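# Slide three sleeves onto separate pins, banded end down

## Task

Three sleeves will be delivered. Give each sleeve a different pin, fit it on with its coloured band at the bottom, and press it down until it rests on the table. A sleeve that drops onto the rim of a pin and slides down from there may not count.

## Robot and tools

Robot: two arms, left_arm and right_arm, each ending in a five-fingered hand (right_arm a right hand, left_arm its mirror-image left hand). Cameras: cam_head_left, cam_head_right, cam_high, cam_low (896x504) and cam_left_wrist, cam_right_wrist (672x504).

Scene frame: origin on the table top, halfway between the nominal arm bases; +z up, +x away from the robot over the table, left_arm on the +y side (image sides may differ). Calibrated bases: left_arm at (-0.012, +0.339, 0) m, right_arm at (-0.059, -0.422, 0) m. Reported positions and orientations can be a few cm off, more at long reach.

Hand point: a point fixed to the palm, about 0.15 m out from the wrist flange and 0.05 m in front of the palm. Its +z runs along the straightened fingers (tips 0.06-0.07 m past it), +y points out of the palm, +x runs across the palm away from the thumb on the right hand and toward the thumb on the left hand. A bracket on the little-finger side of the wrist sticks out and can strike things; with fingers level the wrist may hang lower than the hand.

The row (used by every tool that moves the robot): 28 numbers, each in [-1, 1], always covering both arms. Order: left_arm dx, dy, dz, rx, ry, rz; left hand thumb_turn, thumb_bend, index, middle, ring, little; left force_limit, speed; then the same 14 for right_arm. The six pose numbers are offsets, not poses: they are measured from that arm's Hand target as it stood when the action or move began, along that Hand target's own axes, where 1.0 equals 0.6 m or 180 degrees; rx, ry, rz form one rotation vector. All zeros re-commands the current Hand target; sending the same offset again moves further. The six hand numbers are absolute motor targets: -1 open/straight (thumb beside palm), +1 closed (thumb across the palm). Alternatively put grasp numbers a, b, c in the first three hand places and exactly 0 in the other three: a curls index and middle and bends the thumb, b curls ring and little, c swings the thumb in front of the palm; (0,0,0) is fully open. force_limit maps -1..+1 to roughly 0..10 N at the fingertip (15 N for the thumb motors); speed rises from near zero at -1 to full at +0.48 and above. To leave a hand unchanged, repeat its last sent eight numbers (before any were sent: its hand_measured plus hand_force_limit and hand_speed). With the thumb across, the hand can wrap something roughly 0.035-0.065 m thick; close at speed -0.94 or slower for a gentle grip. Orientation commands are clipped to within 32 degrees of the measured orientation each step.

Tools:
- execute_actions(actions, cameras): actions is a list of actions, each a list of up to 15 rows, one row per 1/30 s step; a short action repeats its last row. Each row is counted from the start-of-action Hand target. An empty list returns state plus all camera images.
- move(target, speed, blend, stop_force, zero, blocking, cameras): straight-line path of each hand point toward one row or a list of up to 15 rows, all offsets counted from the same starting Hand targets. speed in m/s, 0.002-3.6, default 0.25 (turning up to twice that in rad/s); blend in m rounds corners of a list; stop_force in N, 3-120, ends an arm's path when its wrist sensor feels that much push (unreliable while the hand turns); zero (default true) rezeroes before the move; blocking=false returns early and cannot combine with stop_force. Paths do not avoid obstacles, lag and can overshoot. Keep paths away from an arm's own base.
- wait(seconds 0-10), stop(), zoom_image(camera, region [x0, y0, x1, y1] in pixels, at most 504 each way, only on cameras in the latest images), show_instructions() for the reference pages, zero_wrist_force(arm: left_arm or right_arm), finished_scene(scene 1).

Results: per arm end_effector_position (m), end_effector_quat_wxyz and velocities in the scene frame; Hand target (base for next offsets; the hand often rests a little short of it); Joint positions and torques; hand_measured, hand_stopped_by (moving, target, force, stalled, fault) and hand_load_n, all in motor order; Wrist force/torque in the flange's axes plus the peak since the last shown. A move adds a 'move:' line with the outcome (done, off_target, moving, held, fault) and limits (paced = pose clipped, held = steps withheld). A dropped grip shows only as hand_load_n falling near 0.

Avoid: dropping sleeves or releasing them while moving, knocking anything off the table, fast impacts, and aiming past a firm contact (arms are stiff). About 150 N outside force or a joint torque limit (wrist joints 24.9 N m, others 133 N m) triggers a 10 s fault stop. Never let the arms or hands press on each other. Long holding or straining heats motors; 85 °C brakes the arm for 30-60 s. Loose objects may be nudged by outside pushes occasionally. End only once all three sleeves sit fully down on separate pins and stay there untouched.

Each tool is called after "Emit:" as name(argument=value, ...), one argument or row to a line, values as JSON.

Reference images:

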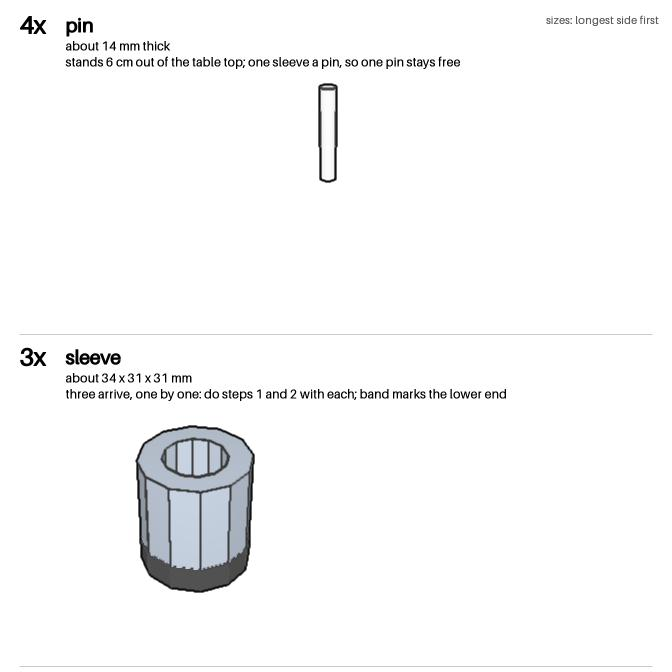

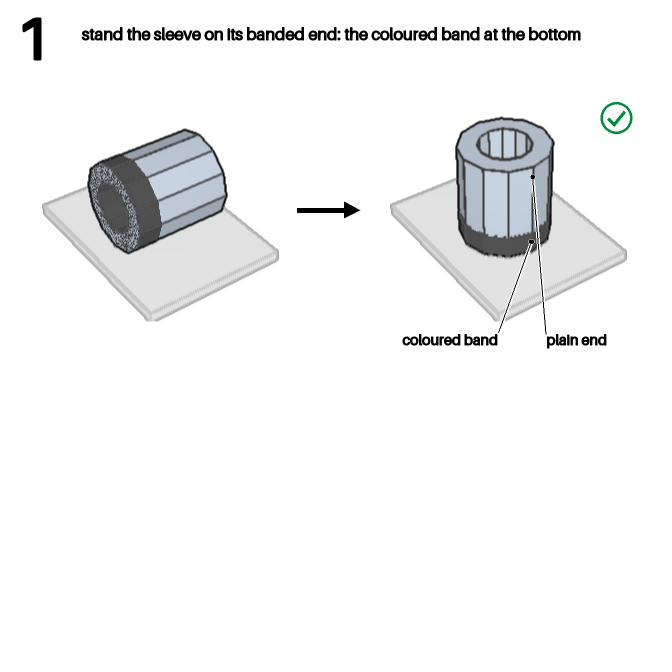

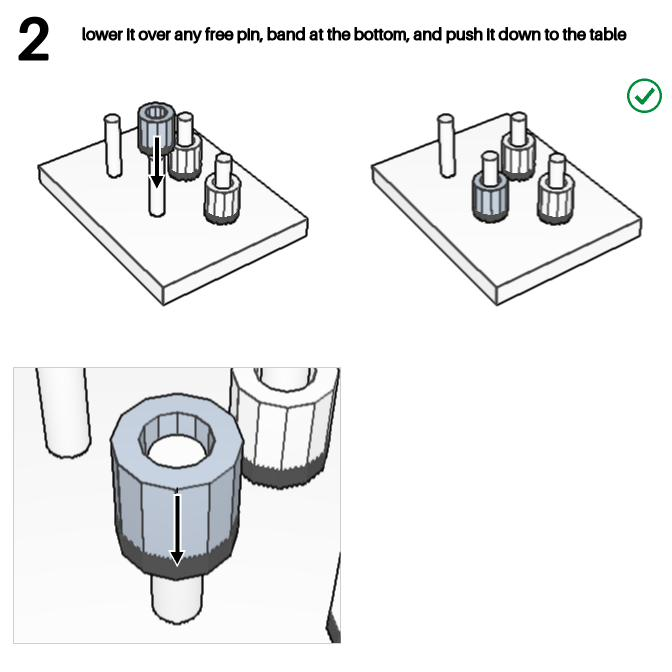

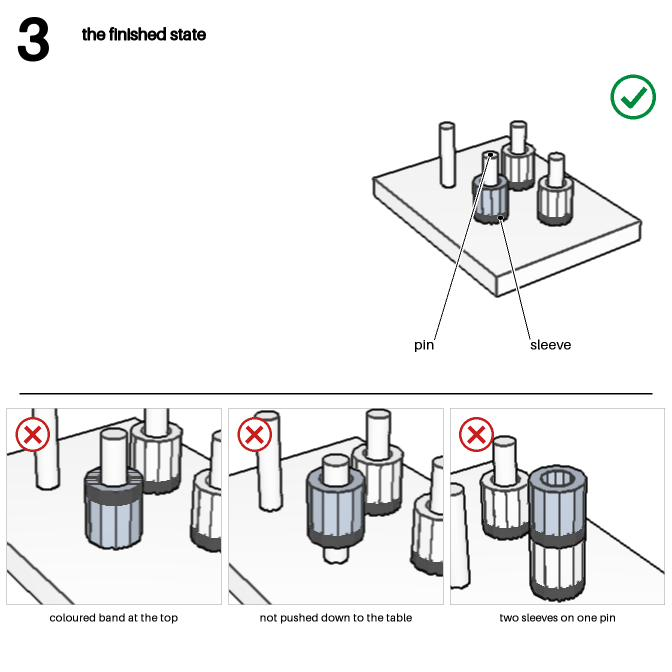

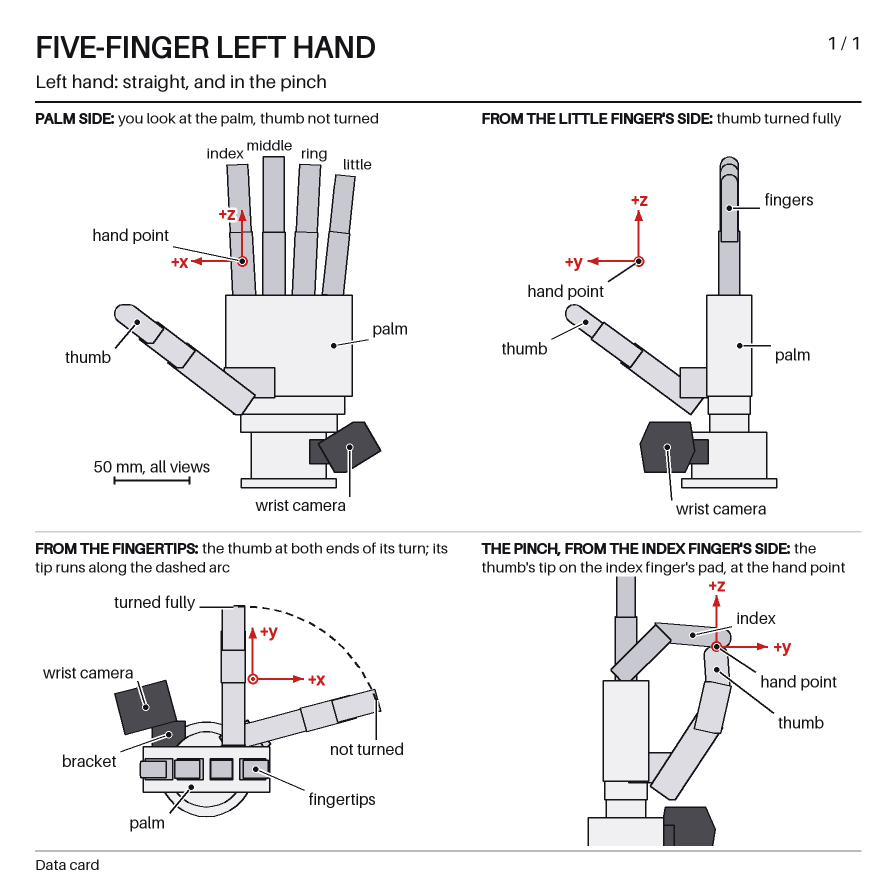

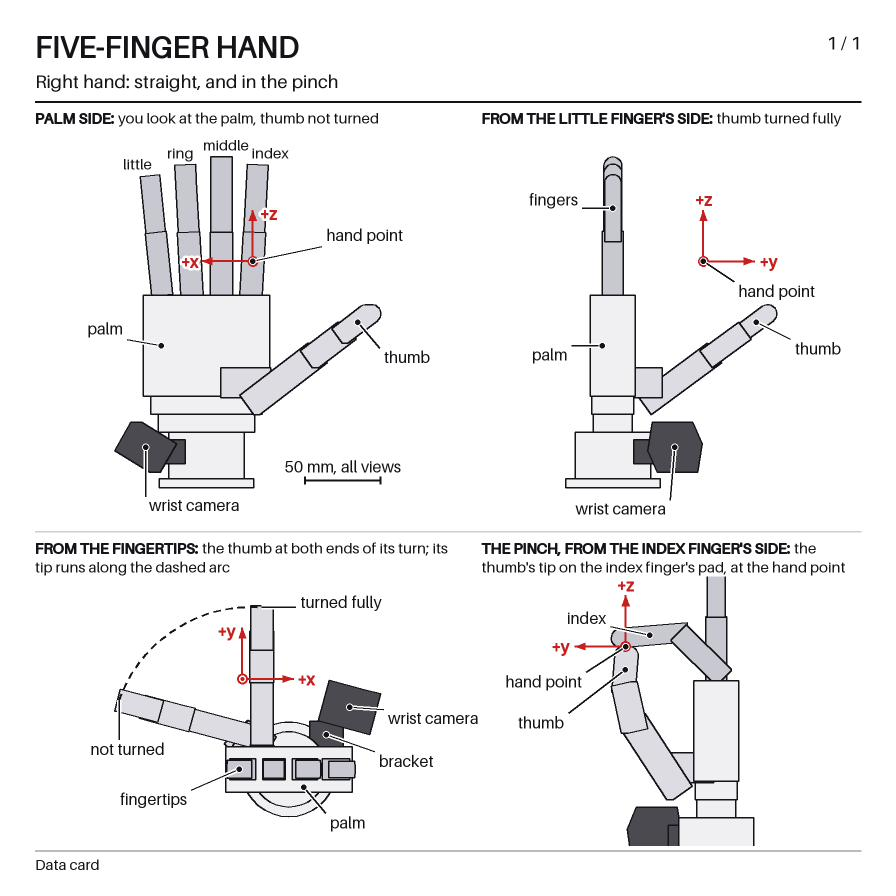

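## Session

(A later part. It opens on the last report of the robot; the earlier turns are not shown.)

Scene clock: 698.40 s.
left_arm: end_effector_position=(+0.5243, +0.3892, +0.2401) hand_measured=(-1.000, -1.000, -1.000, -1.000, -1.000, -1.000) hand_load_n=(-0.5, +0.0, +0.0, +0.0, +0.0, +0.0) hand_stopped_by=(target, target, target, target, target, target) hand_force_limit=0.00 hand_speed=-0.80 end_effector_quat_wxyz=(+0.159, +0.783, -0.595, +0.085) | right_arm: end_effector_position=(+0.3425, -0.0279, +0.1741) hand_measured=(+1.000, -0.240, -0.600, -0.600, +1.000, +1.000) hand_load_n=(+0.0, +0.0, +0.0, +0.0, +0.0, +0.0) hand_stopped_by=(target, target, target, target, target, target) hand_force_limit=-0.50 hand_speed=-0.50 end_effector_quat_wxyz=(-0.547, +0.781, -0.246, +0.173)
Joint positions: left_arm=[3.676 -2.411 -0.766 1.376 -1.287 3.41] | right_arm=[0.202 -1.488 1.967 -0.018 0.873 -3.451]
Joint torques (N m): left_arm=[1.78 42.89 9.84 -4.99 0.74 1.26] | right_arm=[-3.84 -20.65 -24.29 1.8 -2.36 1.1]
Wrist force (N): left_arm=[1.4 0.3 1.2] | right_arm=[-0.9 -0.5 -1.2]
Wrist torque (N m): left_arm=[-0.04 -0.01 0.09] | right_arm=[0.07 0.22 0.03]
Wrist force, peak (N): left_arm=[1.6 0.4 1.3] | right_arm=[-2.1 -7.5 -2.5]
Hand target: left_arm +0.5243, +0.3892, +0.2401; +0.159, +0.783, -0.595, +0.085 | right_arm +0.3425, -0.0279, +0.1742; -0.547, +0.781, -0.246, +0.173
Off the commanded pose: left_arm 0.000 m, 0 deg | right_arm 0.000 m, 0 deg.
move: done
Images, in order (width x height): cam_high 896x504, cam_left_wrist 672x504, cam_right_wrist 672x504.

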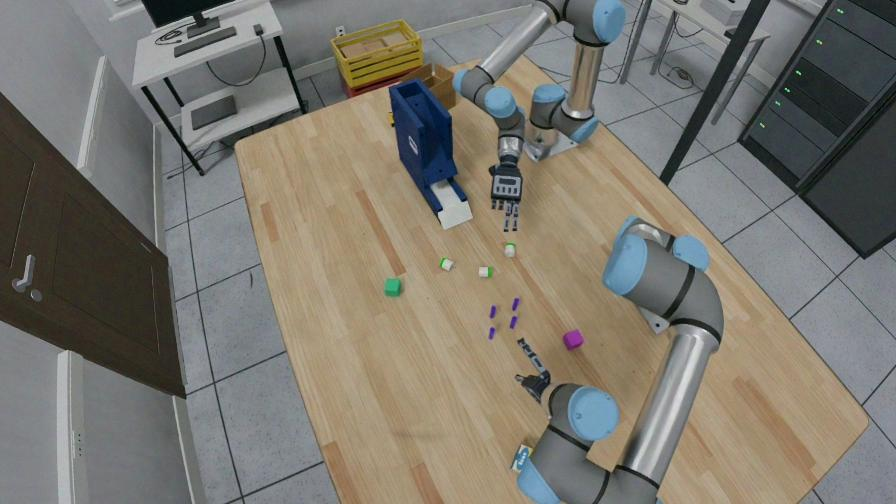

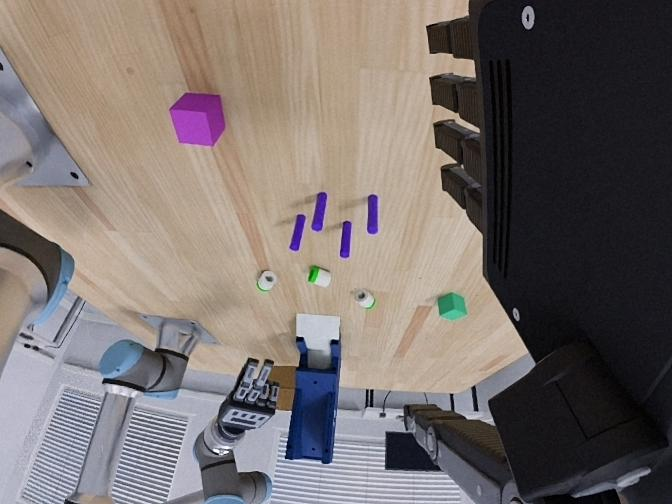

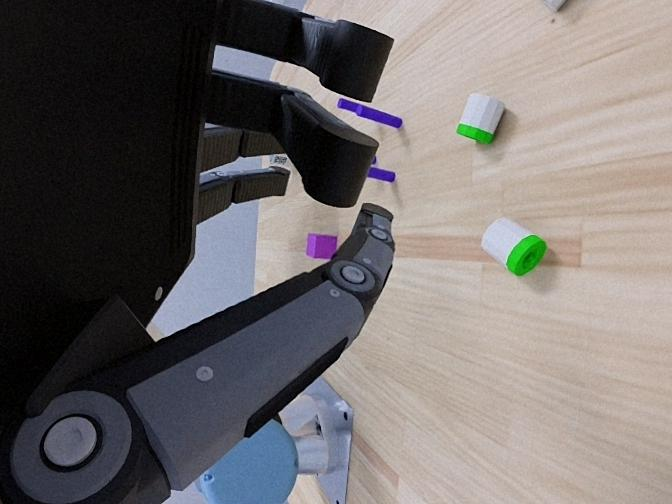

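Emit:
move(
  target=[0.4453,0.2603,0.4012,0.3647,0.0527,0.2947,1,-0.24,-0.6,-0.6,1,1,-0.5,-0.5, 0.0027,-0.1025,-0.2347,0,0,0,1,-0.24,-0.6,-0.6,1,1,-0.5,-0.5],
  speed=0.25,
  cameras=["all"],
)

Scene clock: 713.53 s.
left_arm: end_effector_position=(+0.4350, +0.0254, +0.1243) hand_measured=(+1.000, -0.240, -0.600, -0.600, +1.000, +1.000) hand_load_n=(+0.5, -0.5, +0.0, +0.0, +0.0, +0.0) hand_stopped_by=(target, target, target, target, target, target) hand_force_limit=-0.50 hand_speed=-0.50 end_effector_quat_wxyz=(+0.282, -0.403, +0.713, -0.500) | right_arm: end_effector_position=(+0.2800, -0.1201, +0.2801) hand_measured=(+1.000, -0.240, -0.600, -0.600, +1.000, +1.000) hand_load_n=(+0.0, +0.5, +0.0, +0.0, +0.0, +0.0) hand_stopped_by=(target, target, target, target, target, target) hand_force_limit=-0.50 hand_speed=-0.50 end_effector_quat_wxyz=(-0.547, +0.781, -0.246, +0.173)
Joint positions: left_arm=[3.02 -1.617 -2.145 3.387 -1.204 3.281] | right_arm=[-0.113 -1.8 1.992 0.453 0.603 -3.697]
Joint torques (N m): left_arm=[-3.64 20.58 22.67 3.38 0.33 1.49] | right_arm=[3.89 2.5 -17.53 0.12 1.79 1.9]
Wrist force (N): left_arm=[1.6 -2.7 2.3] | right_arm=[-0.7 -0.7 -1.4]
Wrist torque (N m): left_arm=[-0.27 -0.04 0.25] | right_arm=[0.09 0.16 -0.09]
Wrist force, peak (N): left_arm=[2.6 -2.4 2.6] | right_arm=[-0.8 -1.1 -1.6]
Hand target: left_arm +0.4350, +0.0254, +0.1243; +0.282, -0.403, +0.713, -0.500 | right_arm +0.2800, -0.1201, +0.2800; -0.547, +0.781, -0.246, +0.173
Off the commanded pose: left_arm 0.000 m, 0 deg | right_arm 0.000 m, 0 deg.
move: done

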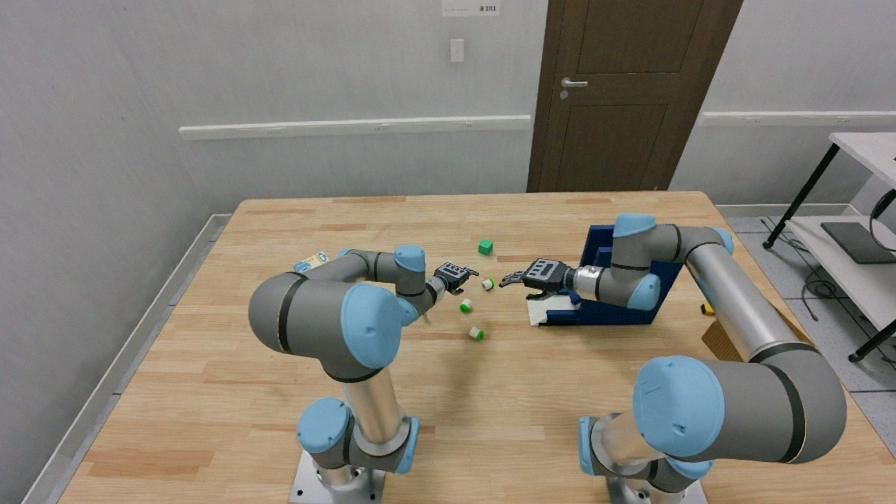

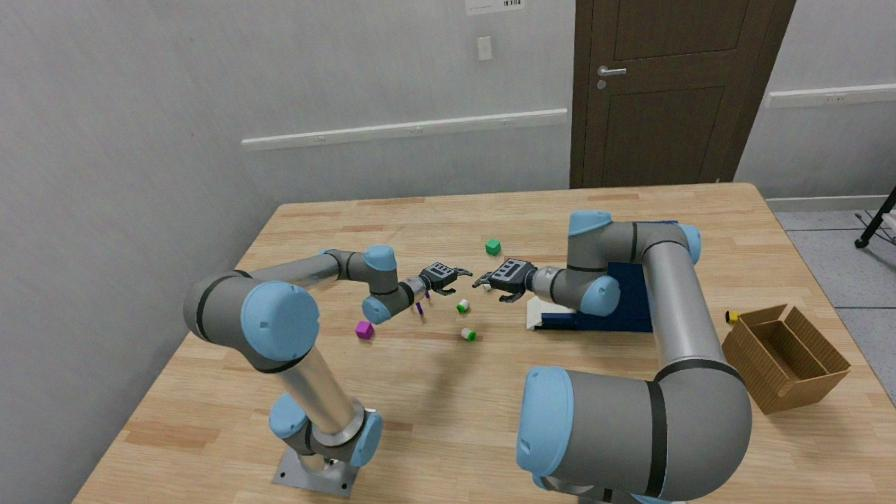

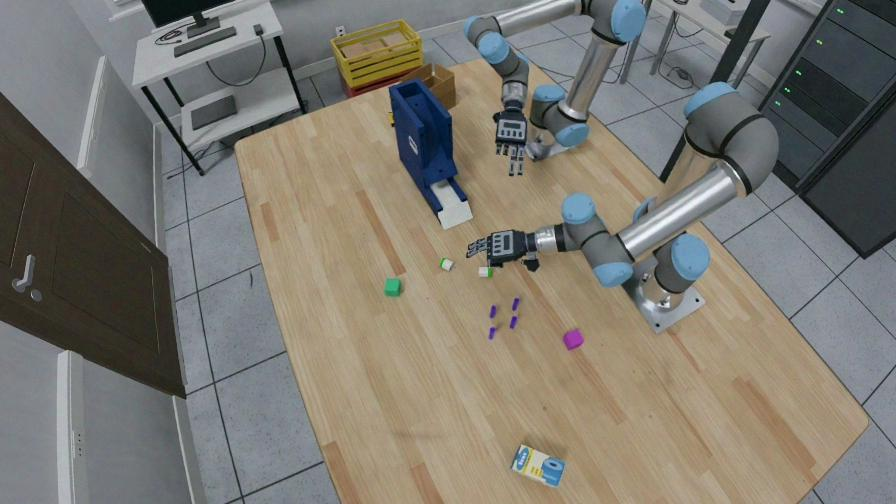

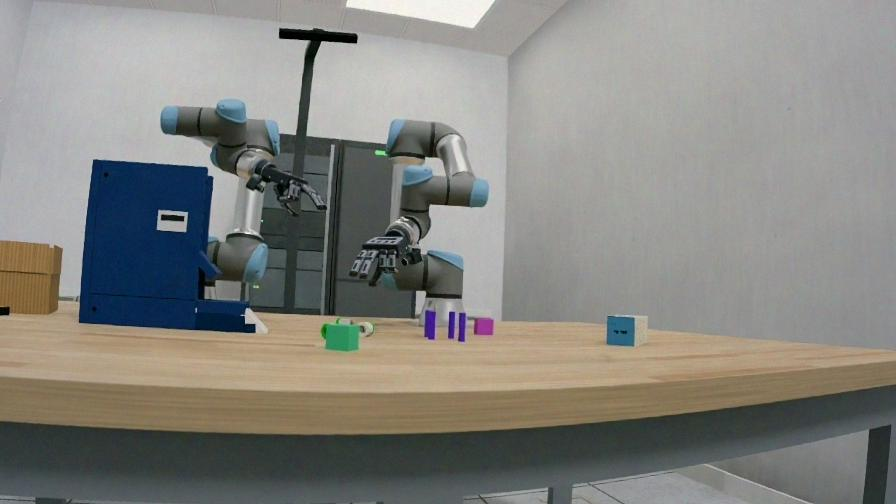

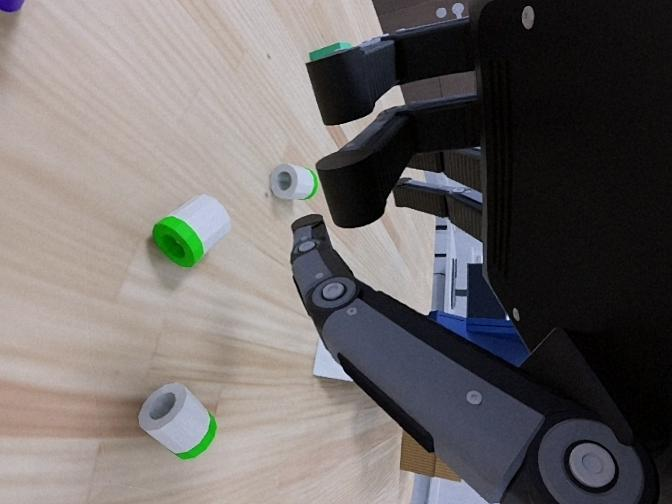

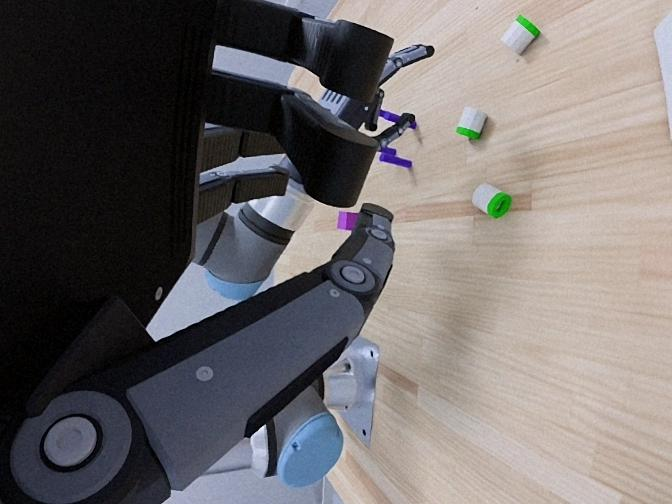

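Emit:
move(
  target=[
    [-0.0067,0.1567,0.0572,0,0,0,1,-0.24,-0.6,-0.6,1,1,-0.5,-0.5, 0,0,0,0,0,0,1,-0.24,-0.6,-0.6,1,1,-0.5,-0.5],
    [-0.0065,0.1503,0.0743,0,0,0,1,-0.24,-0.6,-0.6,1,1,-0.5,-0.5, 0,0,0,0,0,0,1,-0.24,-0.6,-0.6,1,1,-0.5,-0.5],
    [-0.0065,0.1503,0.0743,0,0,0,1,-0.24,0.2,0.2,1,1,-0.5,-0.9, 0,0,0,0,0,0,1,-0.24,-0.6,-0.6,1,1,-0.5,-0.5],
  ],
  speed=[0.12,0.06,0.06],
  cameras=["cam_left_wrist","cam_right_wrist"],
)

Scene clock: 728.50 s.
left_arm: end_effector_position=(+0.4466, +0.0229, +0.0244) hand_measured=(+1.000, -0.240, -0.192, +0.172, +1.000, +1.000) hand_load_n=(+1.0, +1.0, +0.0, +2.5, +0.0, +0.0) hand_stopped_by=(target, target, force, force, target, target) hand_force_limit=-0.50 hand_speed=-0.90 end_effector_quat_wxyz=(+0.283, -0.403, +0.713, -0.500) | right_arm: end_effector_position=(+0.2800, -0.1201, +0.2800) hand_measured=(+1.000, -0.240, -0.600, -0.600, +1.000, +1.000) hand_load_n=(+0.0, +0.0, +0.0, -0.5, +0.0, +0.0) hand_stopped_by=(target, target, target, target, target, target) hand_force_limit=-0.50 hand_speed=-0.50 end_effector_quat_wxyz=(-0.547, +0.781, -0.246, +0.173)
Joint positions: left_arm=[3.018 -1.842 -2.223 3.691 -1.206 3.28] | right_arm=[-0.113 -1.8 1.992 0.453 0.603 -3.697]
Joint torques (N m): left_arm=[6.86 31.57 3.6 2.06 1.47 1.61] | right_arm=[6.12 0.27 -13.51 -0.37 1.71 2.15]
Wrist force (N): left_arm=[1.9 -3.1 2.3] | right_arm=[-0.7 -0.4 -1.2]
Wrist torque (N m): left_arm=[-0.29 -0.08 0.30] | right_arm=[0.11 0.15 -0.08]
Wrist force, peak (N): left_arm=[1.7 -4.0 2.1] | right_arm=[-0.9 -0.9 -1.7]
Hand target: left_arm +0.4466, +0.0229, +0.0244; +0.282, -0.403, +0.713, -0.500 | right_arm +0.2800, -0.1201, +0.2800; -0.547, +0.781, -0.246, +0.173
Off the commanded pose: left_arm 0.000 m, 0 deg | right_arm 0.000 m, 0 deg.
move: done
Images, in order (width x height): cam_left_wrist 672x504, cam_right_wrist 672x504.

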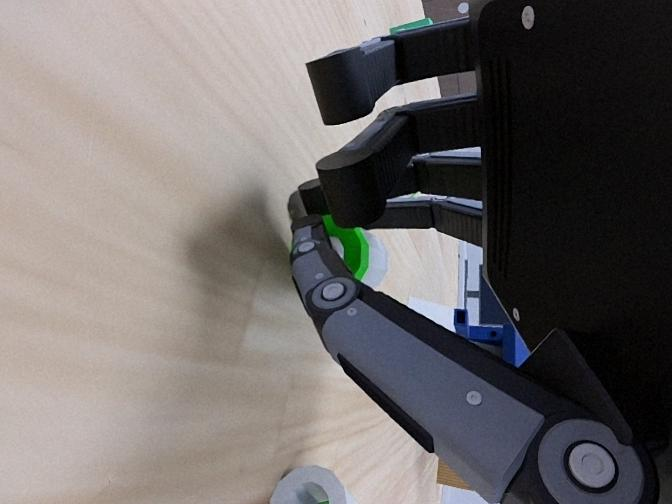

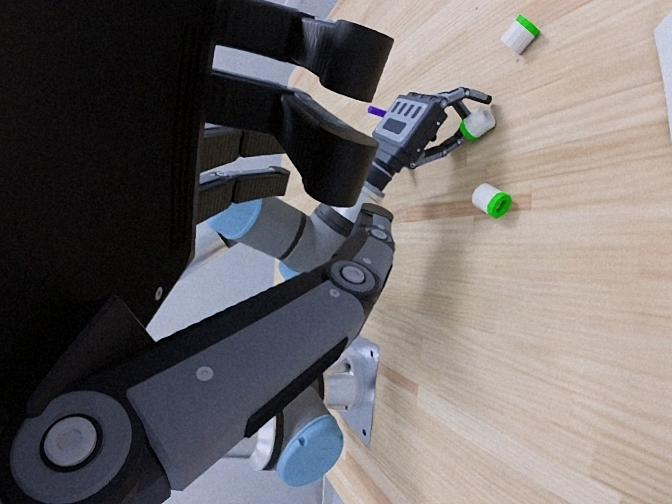

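Emit:
zoom_image(
  camera="cam_right_wrist",
  region=[360, 60, 560, 240],
)

Emit:
zoom_image(
  camera="cam_left_wrist",
  region=[250, 140, 450, 320],
)

Scaled by 2.520 from the camera's 672x504 image, which has a finer 960x720 frame.

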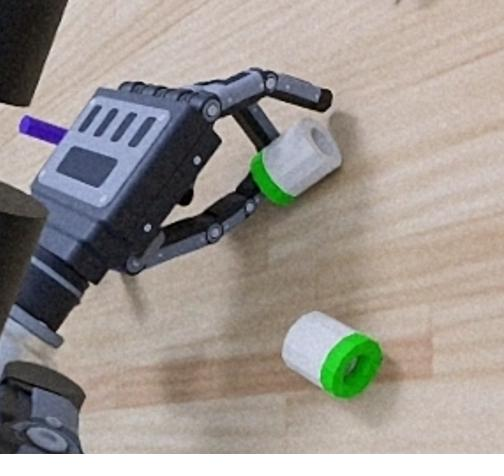

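Scaled by 2.520 from the camera's 672x504 image, which has a finer 960x720 frame.

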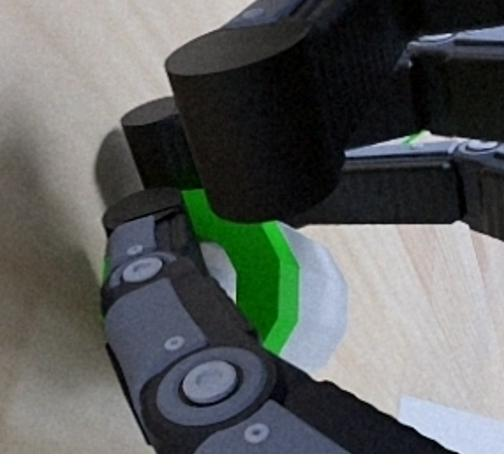

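Emit:
move(
  target=[0,0,0,0,0,0,1,-0.24,-0.6,-0.6,1,1,-0.5,-0.5, 0,0,0,0,0,0,1,-0.24,-0.6,-0.6,1,1,-0.5,-0.5],
  cameras=["cam_left_wrist","cam_right_wrist"],
)

Emit:
zoom_image(
  camera="cam_right_wrist",
  region=[360, 60, 560, 240],
)

Scene clock: 737.17 s.
left_arm: end_effector_position=(+0.4466, +0.0229, +0.0244) hand_measured=(+1.000, -0.240, -0.600, -0.600, +1.000, +1.000) hand_load_n=(+0.0, +0.0, +0.0, +0.0, +0.5, +0.0) hand_stopped_by=(target, target, target, target, target, target) hand_force_limit=-0.50 hand_speed=-0.50 end_effector_quat_wxyz=(+0.282, -0.403, +0.713, -0.500) | right_arm: end_effector_position=(+0.2800, -0.1201, +0.2800) hand_measured=(+1.000, -0.240, -0.600, -0.600, +1.000, +1.000) hand_load_n=(+0.0, +0.0, +0.0, +0.0, +0.0, +0.0) hand_stopped_by=(target, target, target, target, target, target) hand_force_limit=-0.50 hand_speed=-0.50 end_effector_quat_wxyz=(-0.547, +0.781, -0.246, +0.173)
Joint positions: left_arm=[3.018 -1.842 -2.223 3.691 -1.206 3.28] | right_arm=[-0.113 -1.8 1.992 0.453 0.603 -3.697]
Joint torques (N m): left_arm=[4.61 15.84 6.36 -2.11 -0.51 1.25] | right_arm=[6.34 -3.03 -13.38 -0.81 1.71 2.12]
Wrist force (N): left_arm=[1.6 -2.8 2.4] | right_arm=[-0.8 -0.9 -1.2]
Wrist torque (N m): left_arm=[-0.31 -0.04 0.28] | right_arm=[0.06 0.17 -0.09]
Wrist force, peak (N): left_arm=[1.7 -4.0 2.3] | right_arm=[-0.7 -0.9 -1.7]
Hand target: left_arm +0.4466, +0.0229, +0.0244; +0.282, -0.403, +0.713, -0.500 | right_arm +0.2800, -0.1201, +0.2800; -0.547, +0.781, -0.246, +0.173
Off the commanded pose: left_arm 0.000 m, 0 deg | right_arm 0.000 m, 0 deg.
move: done
Images, in order (width x height): cam_left_wrist 672x504, cam_right_wrist 672x504.

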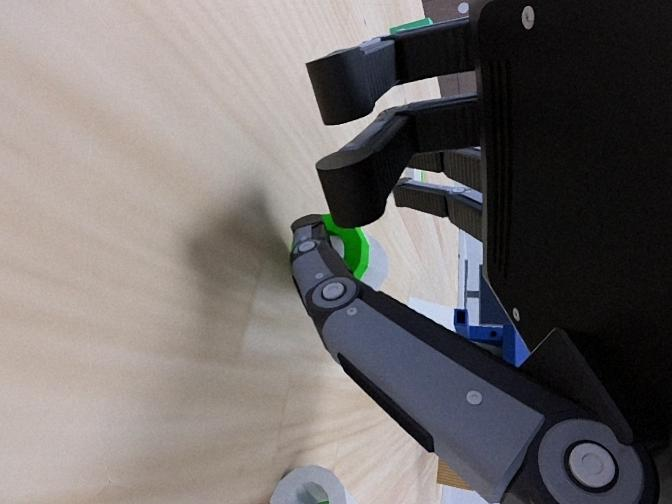

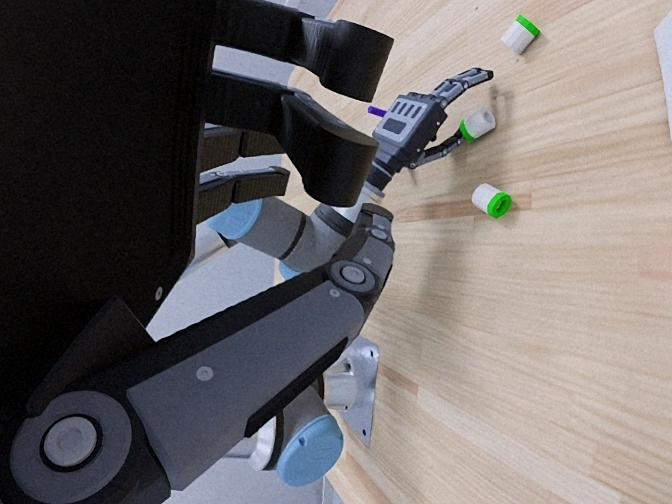

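Scaled by 2.520 from the camera's 672x504 image, which has a finer 960x720 frame.

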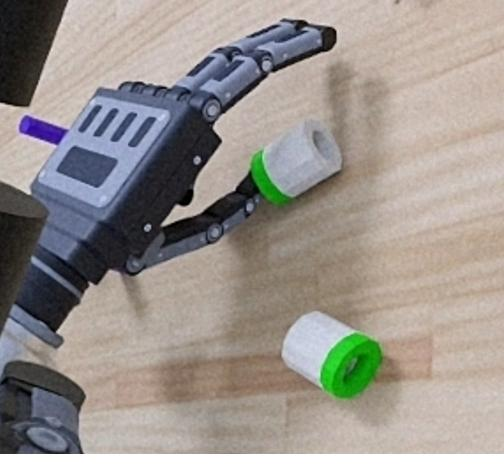

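Emit:
move(
  target=[
    [0,0.0057,-0.0157,0,0,0,1,-0.24,-0.6,-0.6,1,1,-0.5,-0.5, 0,0,0,0,0,0,1,-0.24,-0.6,-0.6,1,1,-0.5,-0.5],
    [0,-0.2695,-0.1158,0,0,0,1,-0.24,-0.6,-0.6,1,1,-0.5,-0.5, 0,0,0,0,0,0,1,-0.24,-0.6,-0.6,1,1,-0.5,-0.5],
    [-0.2828,-0.4788,-0.3005,-0.3715,-0.3143,-0.1074,1,-0.24,-0.6,-0.6,1,1,-0.5,-0.5, 0,0,0,0,0,0,1,-0.24,-0.6,-0.6,1,1,-0.5,-0.5],
    [-0.2828,-0.4788,-0.3005,-0.3715,-0.3143,-0.1074,-1,-1,-1,-1,-1,-1,-0.5,-0.2, 0.0818,0.1063,0.3903,0.005,0.126,0.1691,1,-0.3,-0.46,-0.46,1,1,-0.5,-0.5],
  ],
  speed=[0.08,0.2,0.25,0.2],
  blend=[0,0.03,0,0],
  cameras=["all"],
)

Scene clock: 786.33 s.
left_arm: end_effector_position=(+0.4720, +0.2014, +0.3523) hand_measured=(+1.000, -0.240, -0.600, -0.600, +1.000, +1.000) hand_load_n=(+0.0, +0.0, +0.0, +0.0, +0.0, +0.0) hand_stopped_by=(target, target, target, target, target, target) hand_force_limit=-0.50 hand_speed=-0.50 end_effector_quat_wxyz=(-0.233, +0.761, -0.589, -0.140) | right_arm: end_effector_position=(+0.2800, -0.1201, +0.2800) hand_measured=(+1.000, -0.240, -0.600, -0.600, +1.000, +1.000) hand_load_n=(+0.0, +0.0, -0.5, +0.0, +0.0, +0.0) hand_stopped_by=(target, target, target, target, target, target) hand_force_limit=-0.50 hand_speed=-0.50 end_effector_quat_wxyz=(-0.547, +0.781, -0.246, +0.173)
Joint positions: left_arm=[2.989 -2.263 -0.625 1.278 -2.121 2.695] | right_arm=[-0.113 -1.8 1.992 0.453 0.603 -3.697]
Joint torques (N m): left_arm=[-6.47 58.6 5.59 -0.69 0.5 2.04] | right_arm=[4.33 -18.88 -13.76 -0.86 1.66 1.81]
Wrist force (N): left_arm=[-0.2 -0.4 1.1] | right_arm=[-0.7 -0.6 -1.3]
Wrist torque (N m): left_arm=[-0.08 -0.01 0.01] | right_arm=[0.09 0.15 -0.09]
Wrist force, peak (N): left_arm=[1.7 -3.1 2.9] | right_arm=[-0.9 -0.8 -1.8]
Hand target: left_arm +0.4719, +0.2014, +0.3523; -0.233, +0.761, -0.589, -0.140 (not the last commanded pose) | right_arm +0.2800, -0.1201, +0.2800; -0.547, +0.781, -0.246, +0.173 (not the last commanded pose)
Off the commanded pose: left_arm 0.005 m, 2 deg | right_arm 0.248 m, 38 deg.
move: held (left_arm; a check stopped the path), off_target (right_arm); path passed 3 of 4 targets; target 4's new numbers were not sent; limits=held
pose unreachable (left arm): on one or more control steps of this call, first in action 0 (counted from 0), this arm could not follow its commanded pose, so it was not sent that pose on those steps. It may still have moved: this result reports where it is.
cause: moving toward the commanded pose would bring two parts of the arm too close to each other (joints 4 (wrist 1) to 6 (wrist 3) lie between them).

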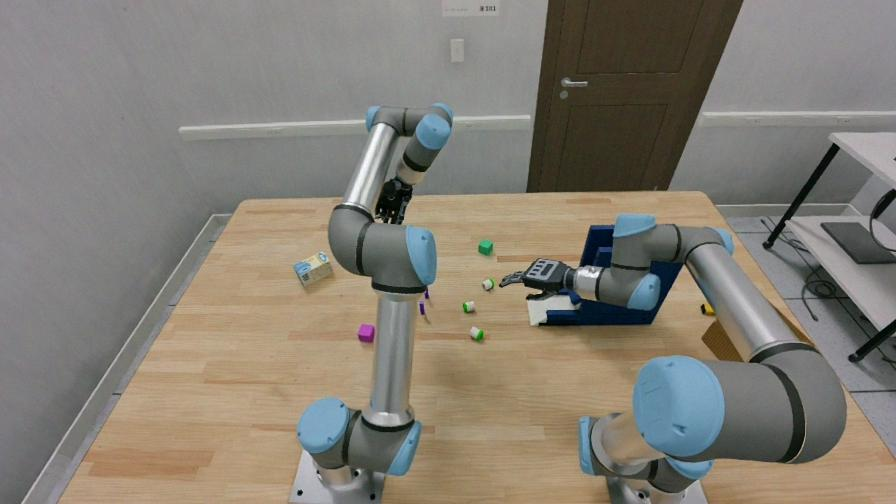

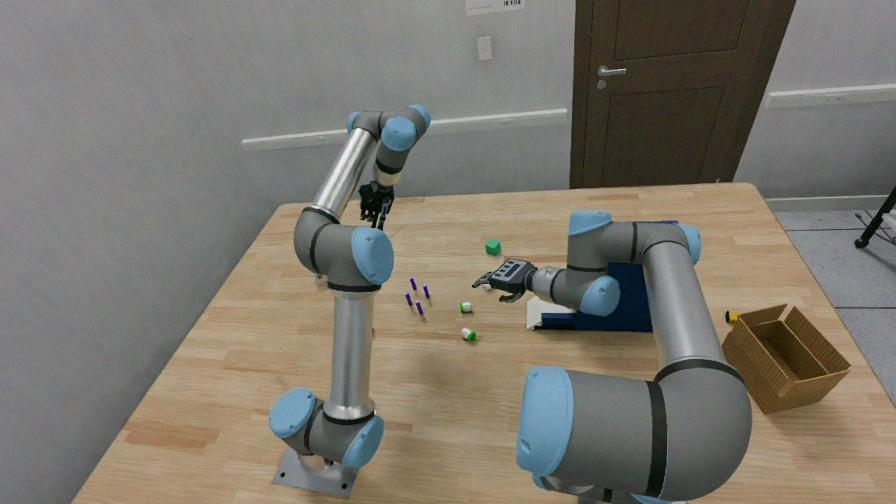

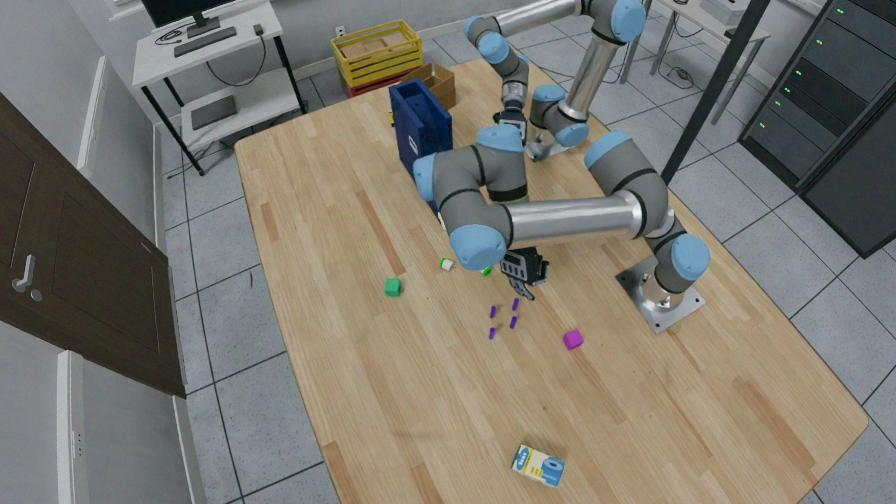

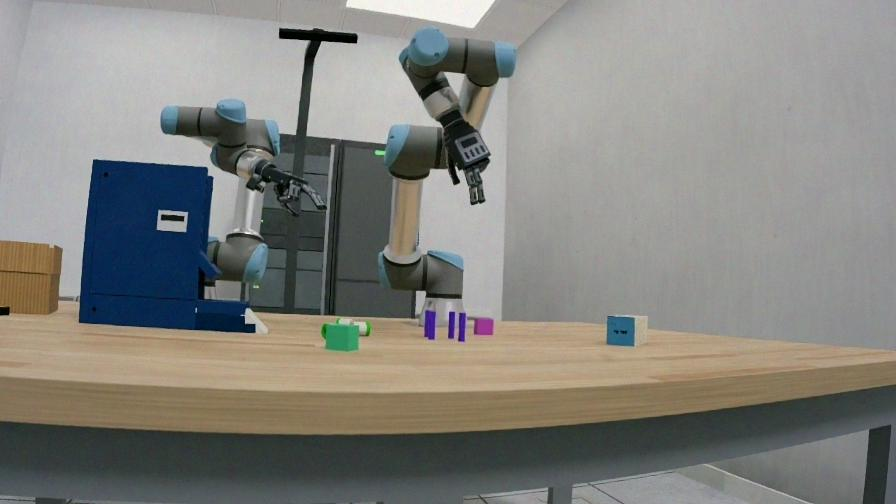

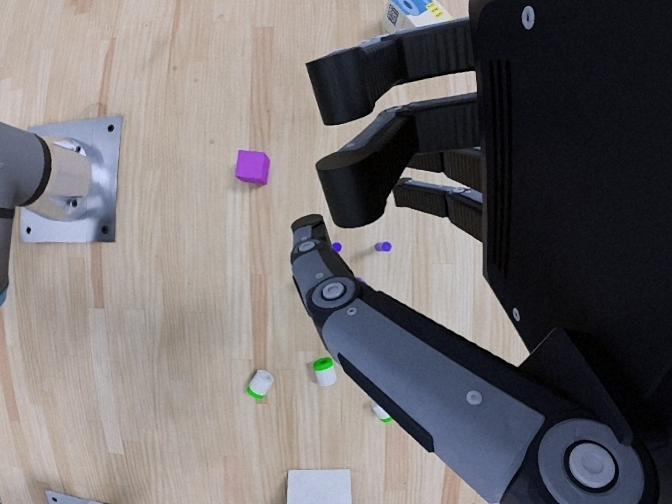

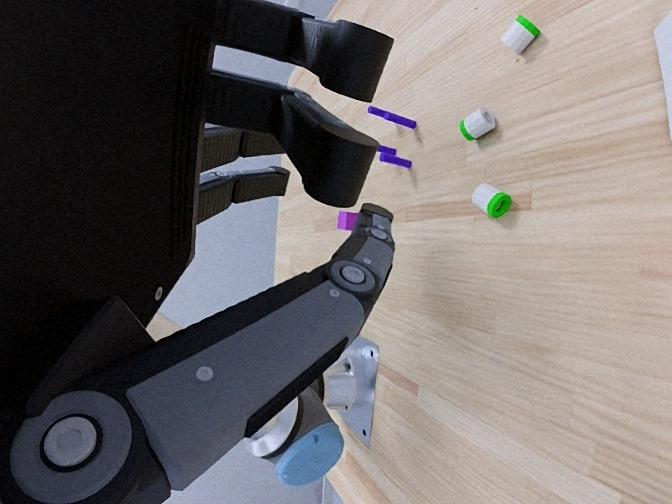

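Emit:
move(
  target=[0,0,0,0,0,0,-1,-1,-1,-1,-1,-1,-0.5,-0.2, 0,0,0,0,0,0,1,-0.3,-0.46,-0.46,1,1,-0.5,-0.5],
  cameras=["cam_left_wrist","cam_right_wrist"],
)

Emit:
zoom_image(
  camera="cam_left_wrist",
  region=[220, 200, 472, 452],
)

Scene clock: 792.50 s.
left_arm: end_effector_position=(+0.4719, +0.2013, +0.3523) hand_measured=(-1.000, -1.000, -1.000, -1.000, -1.000, -1.000) hand_load_n=(+0.0, +0.0, +0.0, +0.0, +0.0, +0.0) hand_stopped_by=(target, target, target, target, target, target) hand_force_limit=-0.50 hand_speed=-0.20 end_effector_quat_wxyz=(-0.233, +0.761, -0.589, -0.140) | right_arm: end_effector_position=(+0.2800, -0.1201, +0.2800) hand_measured=(+1.000, -0.300, -0.460, -0.460, +1.000, +1.000) hand_load_n=(+0.0, +0.0, +0.0, +0.0, +0.0, +0.0) hand_stopped_by=(target, target, target, target, target, target) hand_force_limit=-0.50 hand_speed=-0.50 end_effector_quat_wxyz=(-0.547, +0.781, -0.246, +0.173)
Joint positions: left_arm=[2.988 -2.263 -0.625 1.278 -2.121 2.695] | right_arm=[-0.113 -1.8 1.992 0.453 0.603 -3.697]
Joint torques (N m): left_arm=[-6.23 58.07 9.93 -2.8 -0.03 1.55] | right_arm=[3.68 -18.83 -19.6 -0.86 1.58 1.79]
Wrist force (N): left_arm=[-0.4 -0.7 1.0] | right_arm=[-0.8 -0.4 -1.3]
Wrist torque (N m): left_arm=[-0.14 0.01 0.01] | right_arm=[0.13 0.16 -0.09]
Wrist force, peak (N): left_arm=[-0.5 -0.6 1.2] | right_arm=[-0.9 -0.9 -1.5]
Hand target: left_arm +0.4719, +0.2014, +0.3523; -0.233, +0.761, -0.589, -0.140 | right_arm +0.2800, -0.1201, +0.2800; -0.547, +0.781, -0.246, +0.173
Off the commanded pose: left_arm 0.000 m, 0 deg | right_arm 0.000 m, 0 deg.
move: done
Images, in order (width x height): cam_left_wrist 672x504, cam_right_wrist 672x504.

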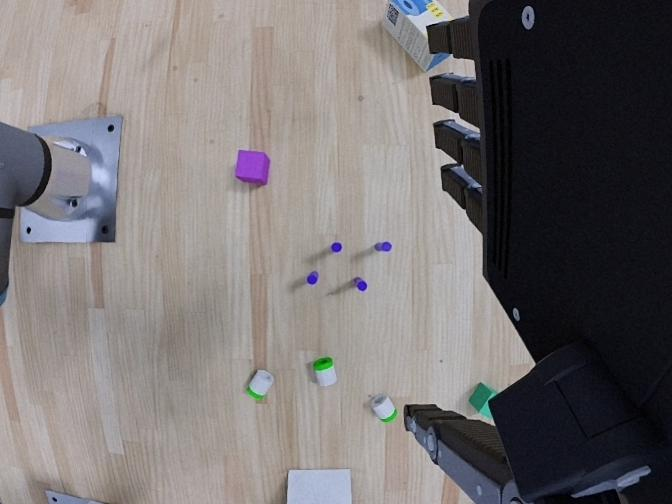

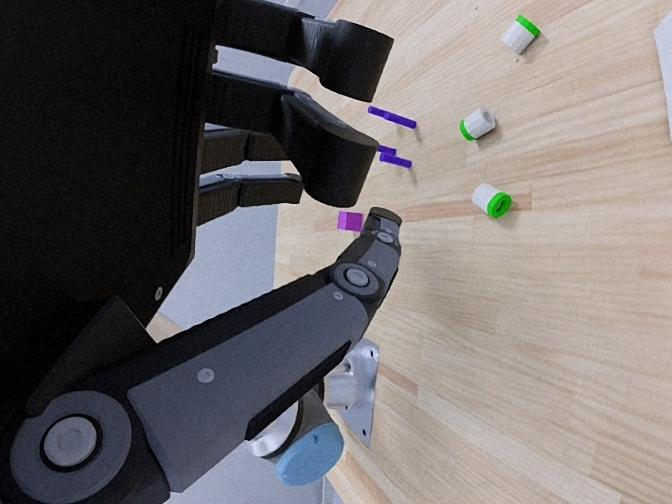

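Scaled by 2.000 from the camera's 672x504 image, which has a finer 960x720 frame.

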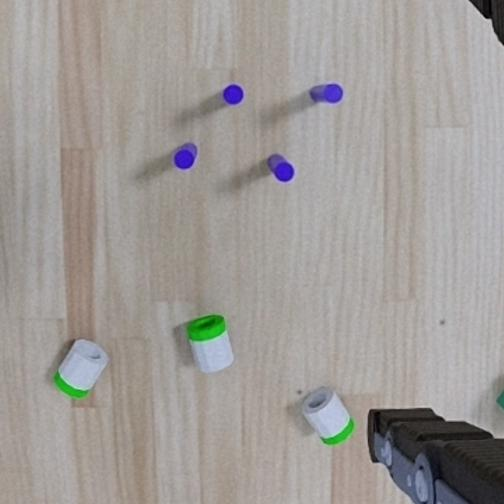

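Emit:
move(
  target=[0,0,0,0,0,0,-1,-1,-1,-1,-1,-1,-0.5,-0.2, 0.0913,0.167,0.4188,0.0153,0.1777,0.1881,1,-0.3,-0.46,-0.46,1,1,-0.5,-0.5],
  speed=0.2,
  cameras=["cam_left_wrist","cam_right_wrist","cam_low"],
)

Emit:
zoom_image(
  camera="cam_left_wrist",
  region=[220, 200, 472, 452],
)

Emit:
zoom_image(
  camera="cam_right_wrist",
  region=[300, 120, 600, 345],
)

Scene clock: 809.37 s.
left_arm: end_effector_position=(+0.4719, +0.2014, +0.3523) hand_measured=(-1.000, -1.000, -1.000, -1.000, -1.000, -1.000) hand_load_n=(+0.0, +0.0, +0.0, +0.0, +0.0, +0.0) hand_stopped_by=(target, target, target, target, target, target) hand_force_limit=-0.50 hand_speed=-0.20 end_effector_quat_wxyz=(-0.233, +0.761, -0.589, -0.140) | right_arm: end_effector_position=(+0.4406, +0.0140, +0.1001) hand_measured=(+1.000, -0.300, -0.460, -0.460, +1.000, +1.000) hand_load_n=(-0.5, +0.0, +0.0, -0.5, +0.0, +0.0) hand_stopped_by=(target, target, target, target, target, target) hand_force_limit=-0.50 hand_speed=-0.50 end_effector_quat_wxyz=(-0.504, +0.587, -0.595, +0.219)
Joint positions: left_arm=[2.988 -2.263 -0.625 1.278 -2.121 2.695] | right_arm=[0.463 -1.215 1.839 -0.215 1.662 -2.72]
Joint torques (N m): left_arm=[2.5 56.33 27.34 0.16 -1.75 -1.41] | right_arm=[-1.36 -27.9 -21.06 -1.97 1.2 1.53]
Wrist force (N): left_arm=[-0.3 -0.7 1.2] | right_arm=[-0.7 -0.2 -1.1]
Wrist torque (N m): left_arm=[-0.14 0.01 0.02] | right_arm=[0.13 0.15 0.02]
Wrist force, peak (N): left_arm=[-0.5 -0.6 1.3] | right_arm=[-0.9 -1.1 -2.6]
Hand target: left_arm +0.4719, +0.2014, +0.3523; -0.233, +0.761, -0.589, -0.140 | right_arm +0.4407, +0.0140, +0.1001; -0.504, +0.587, -0.595, +0.219
Off the commanded pose: left_arm 0.000 m, 0 deg | right_arm 0.000 m, 0 deg.
move: done
Images, in order (width x height): cam_low 896x504, cam_left_wrist 672x504, cam_right_wrist 672x504.

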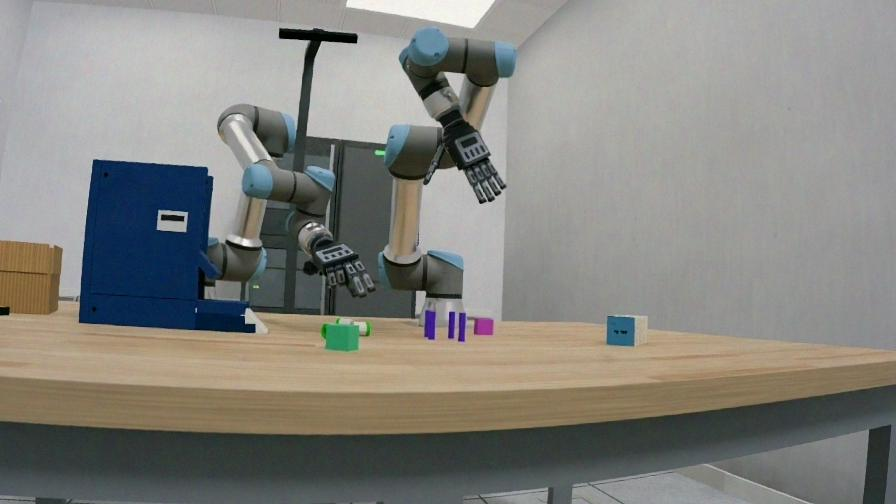

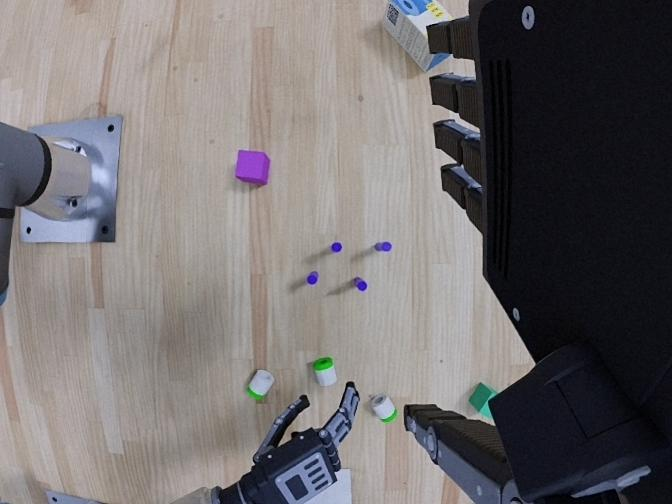

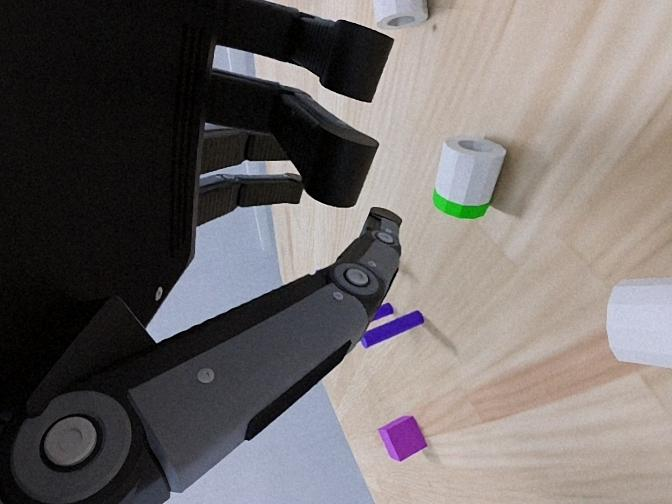

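Scaled by 2.000 from the camera's 672x504 image, which has a finer 960x720 frame.

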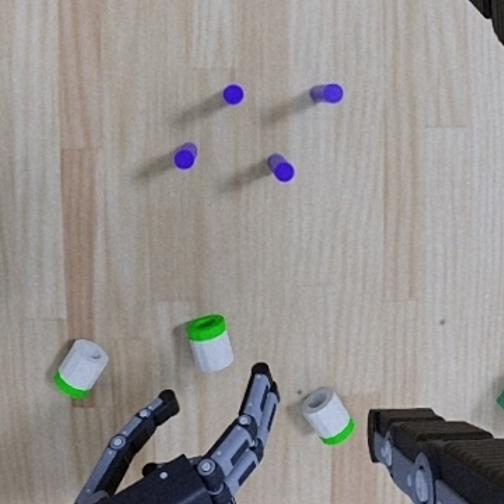

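Scaled by 1.680 from the camera's 672x504 image, which has a finer 960x720 frame.

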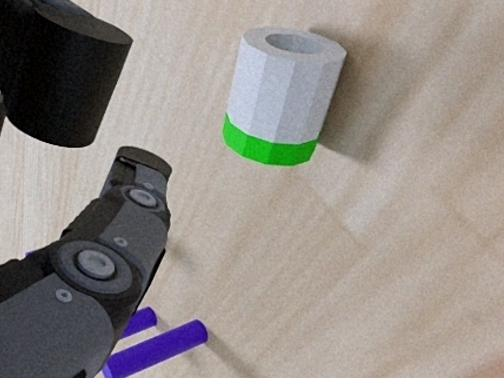

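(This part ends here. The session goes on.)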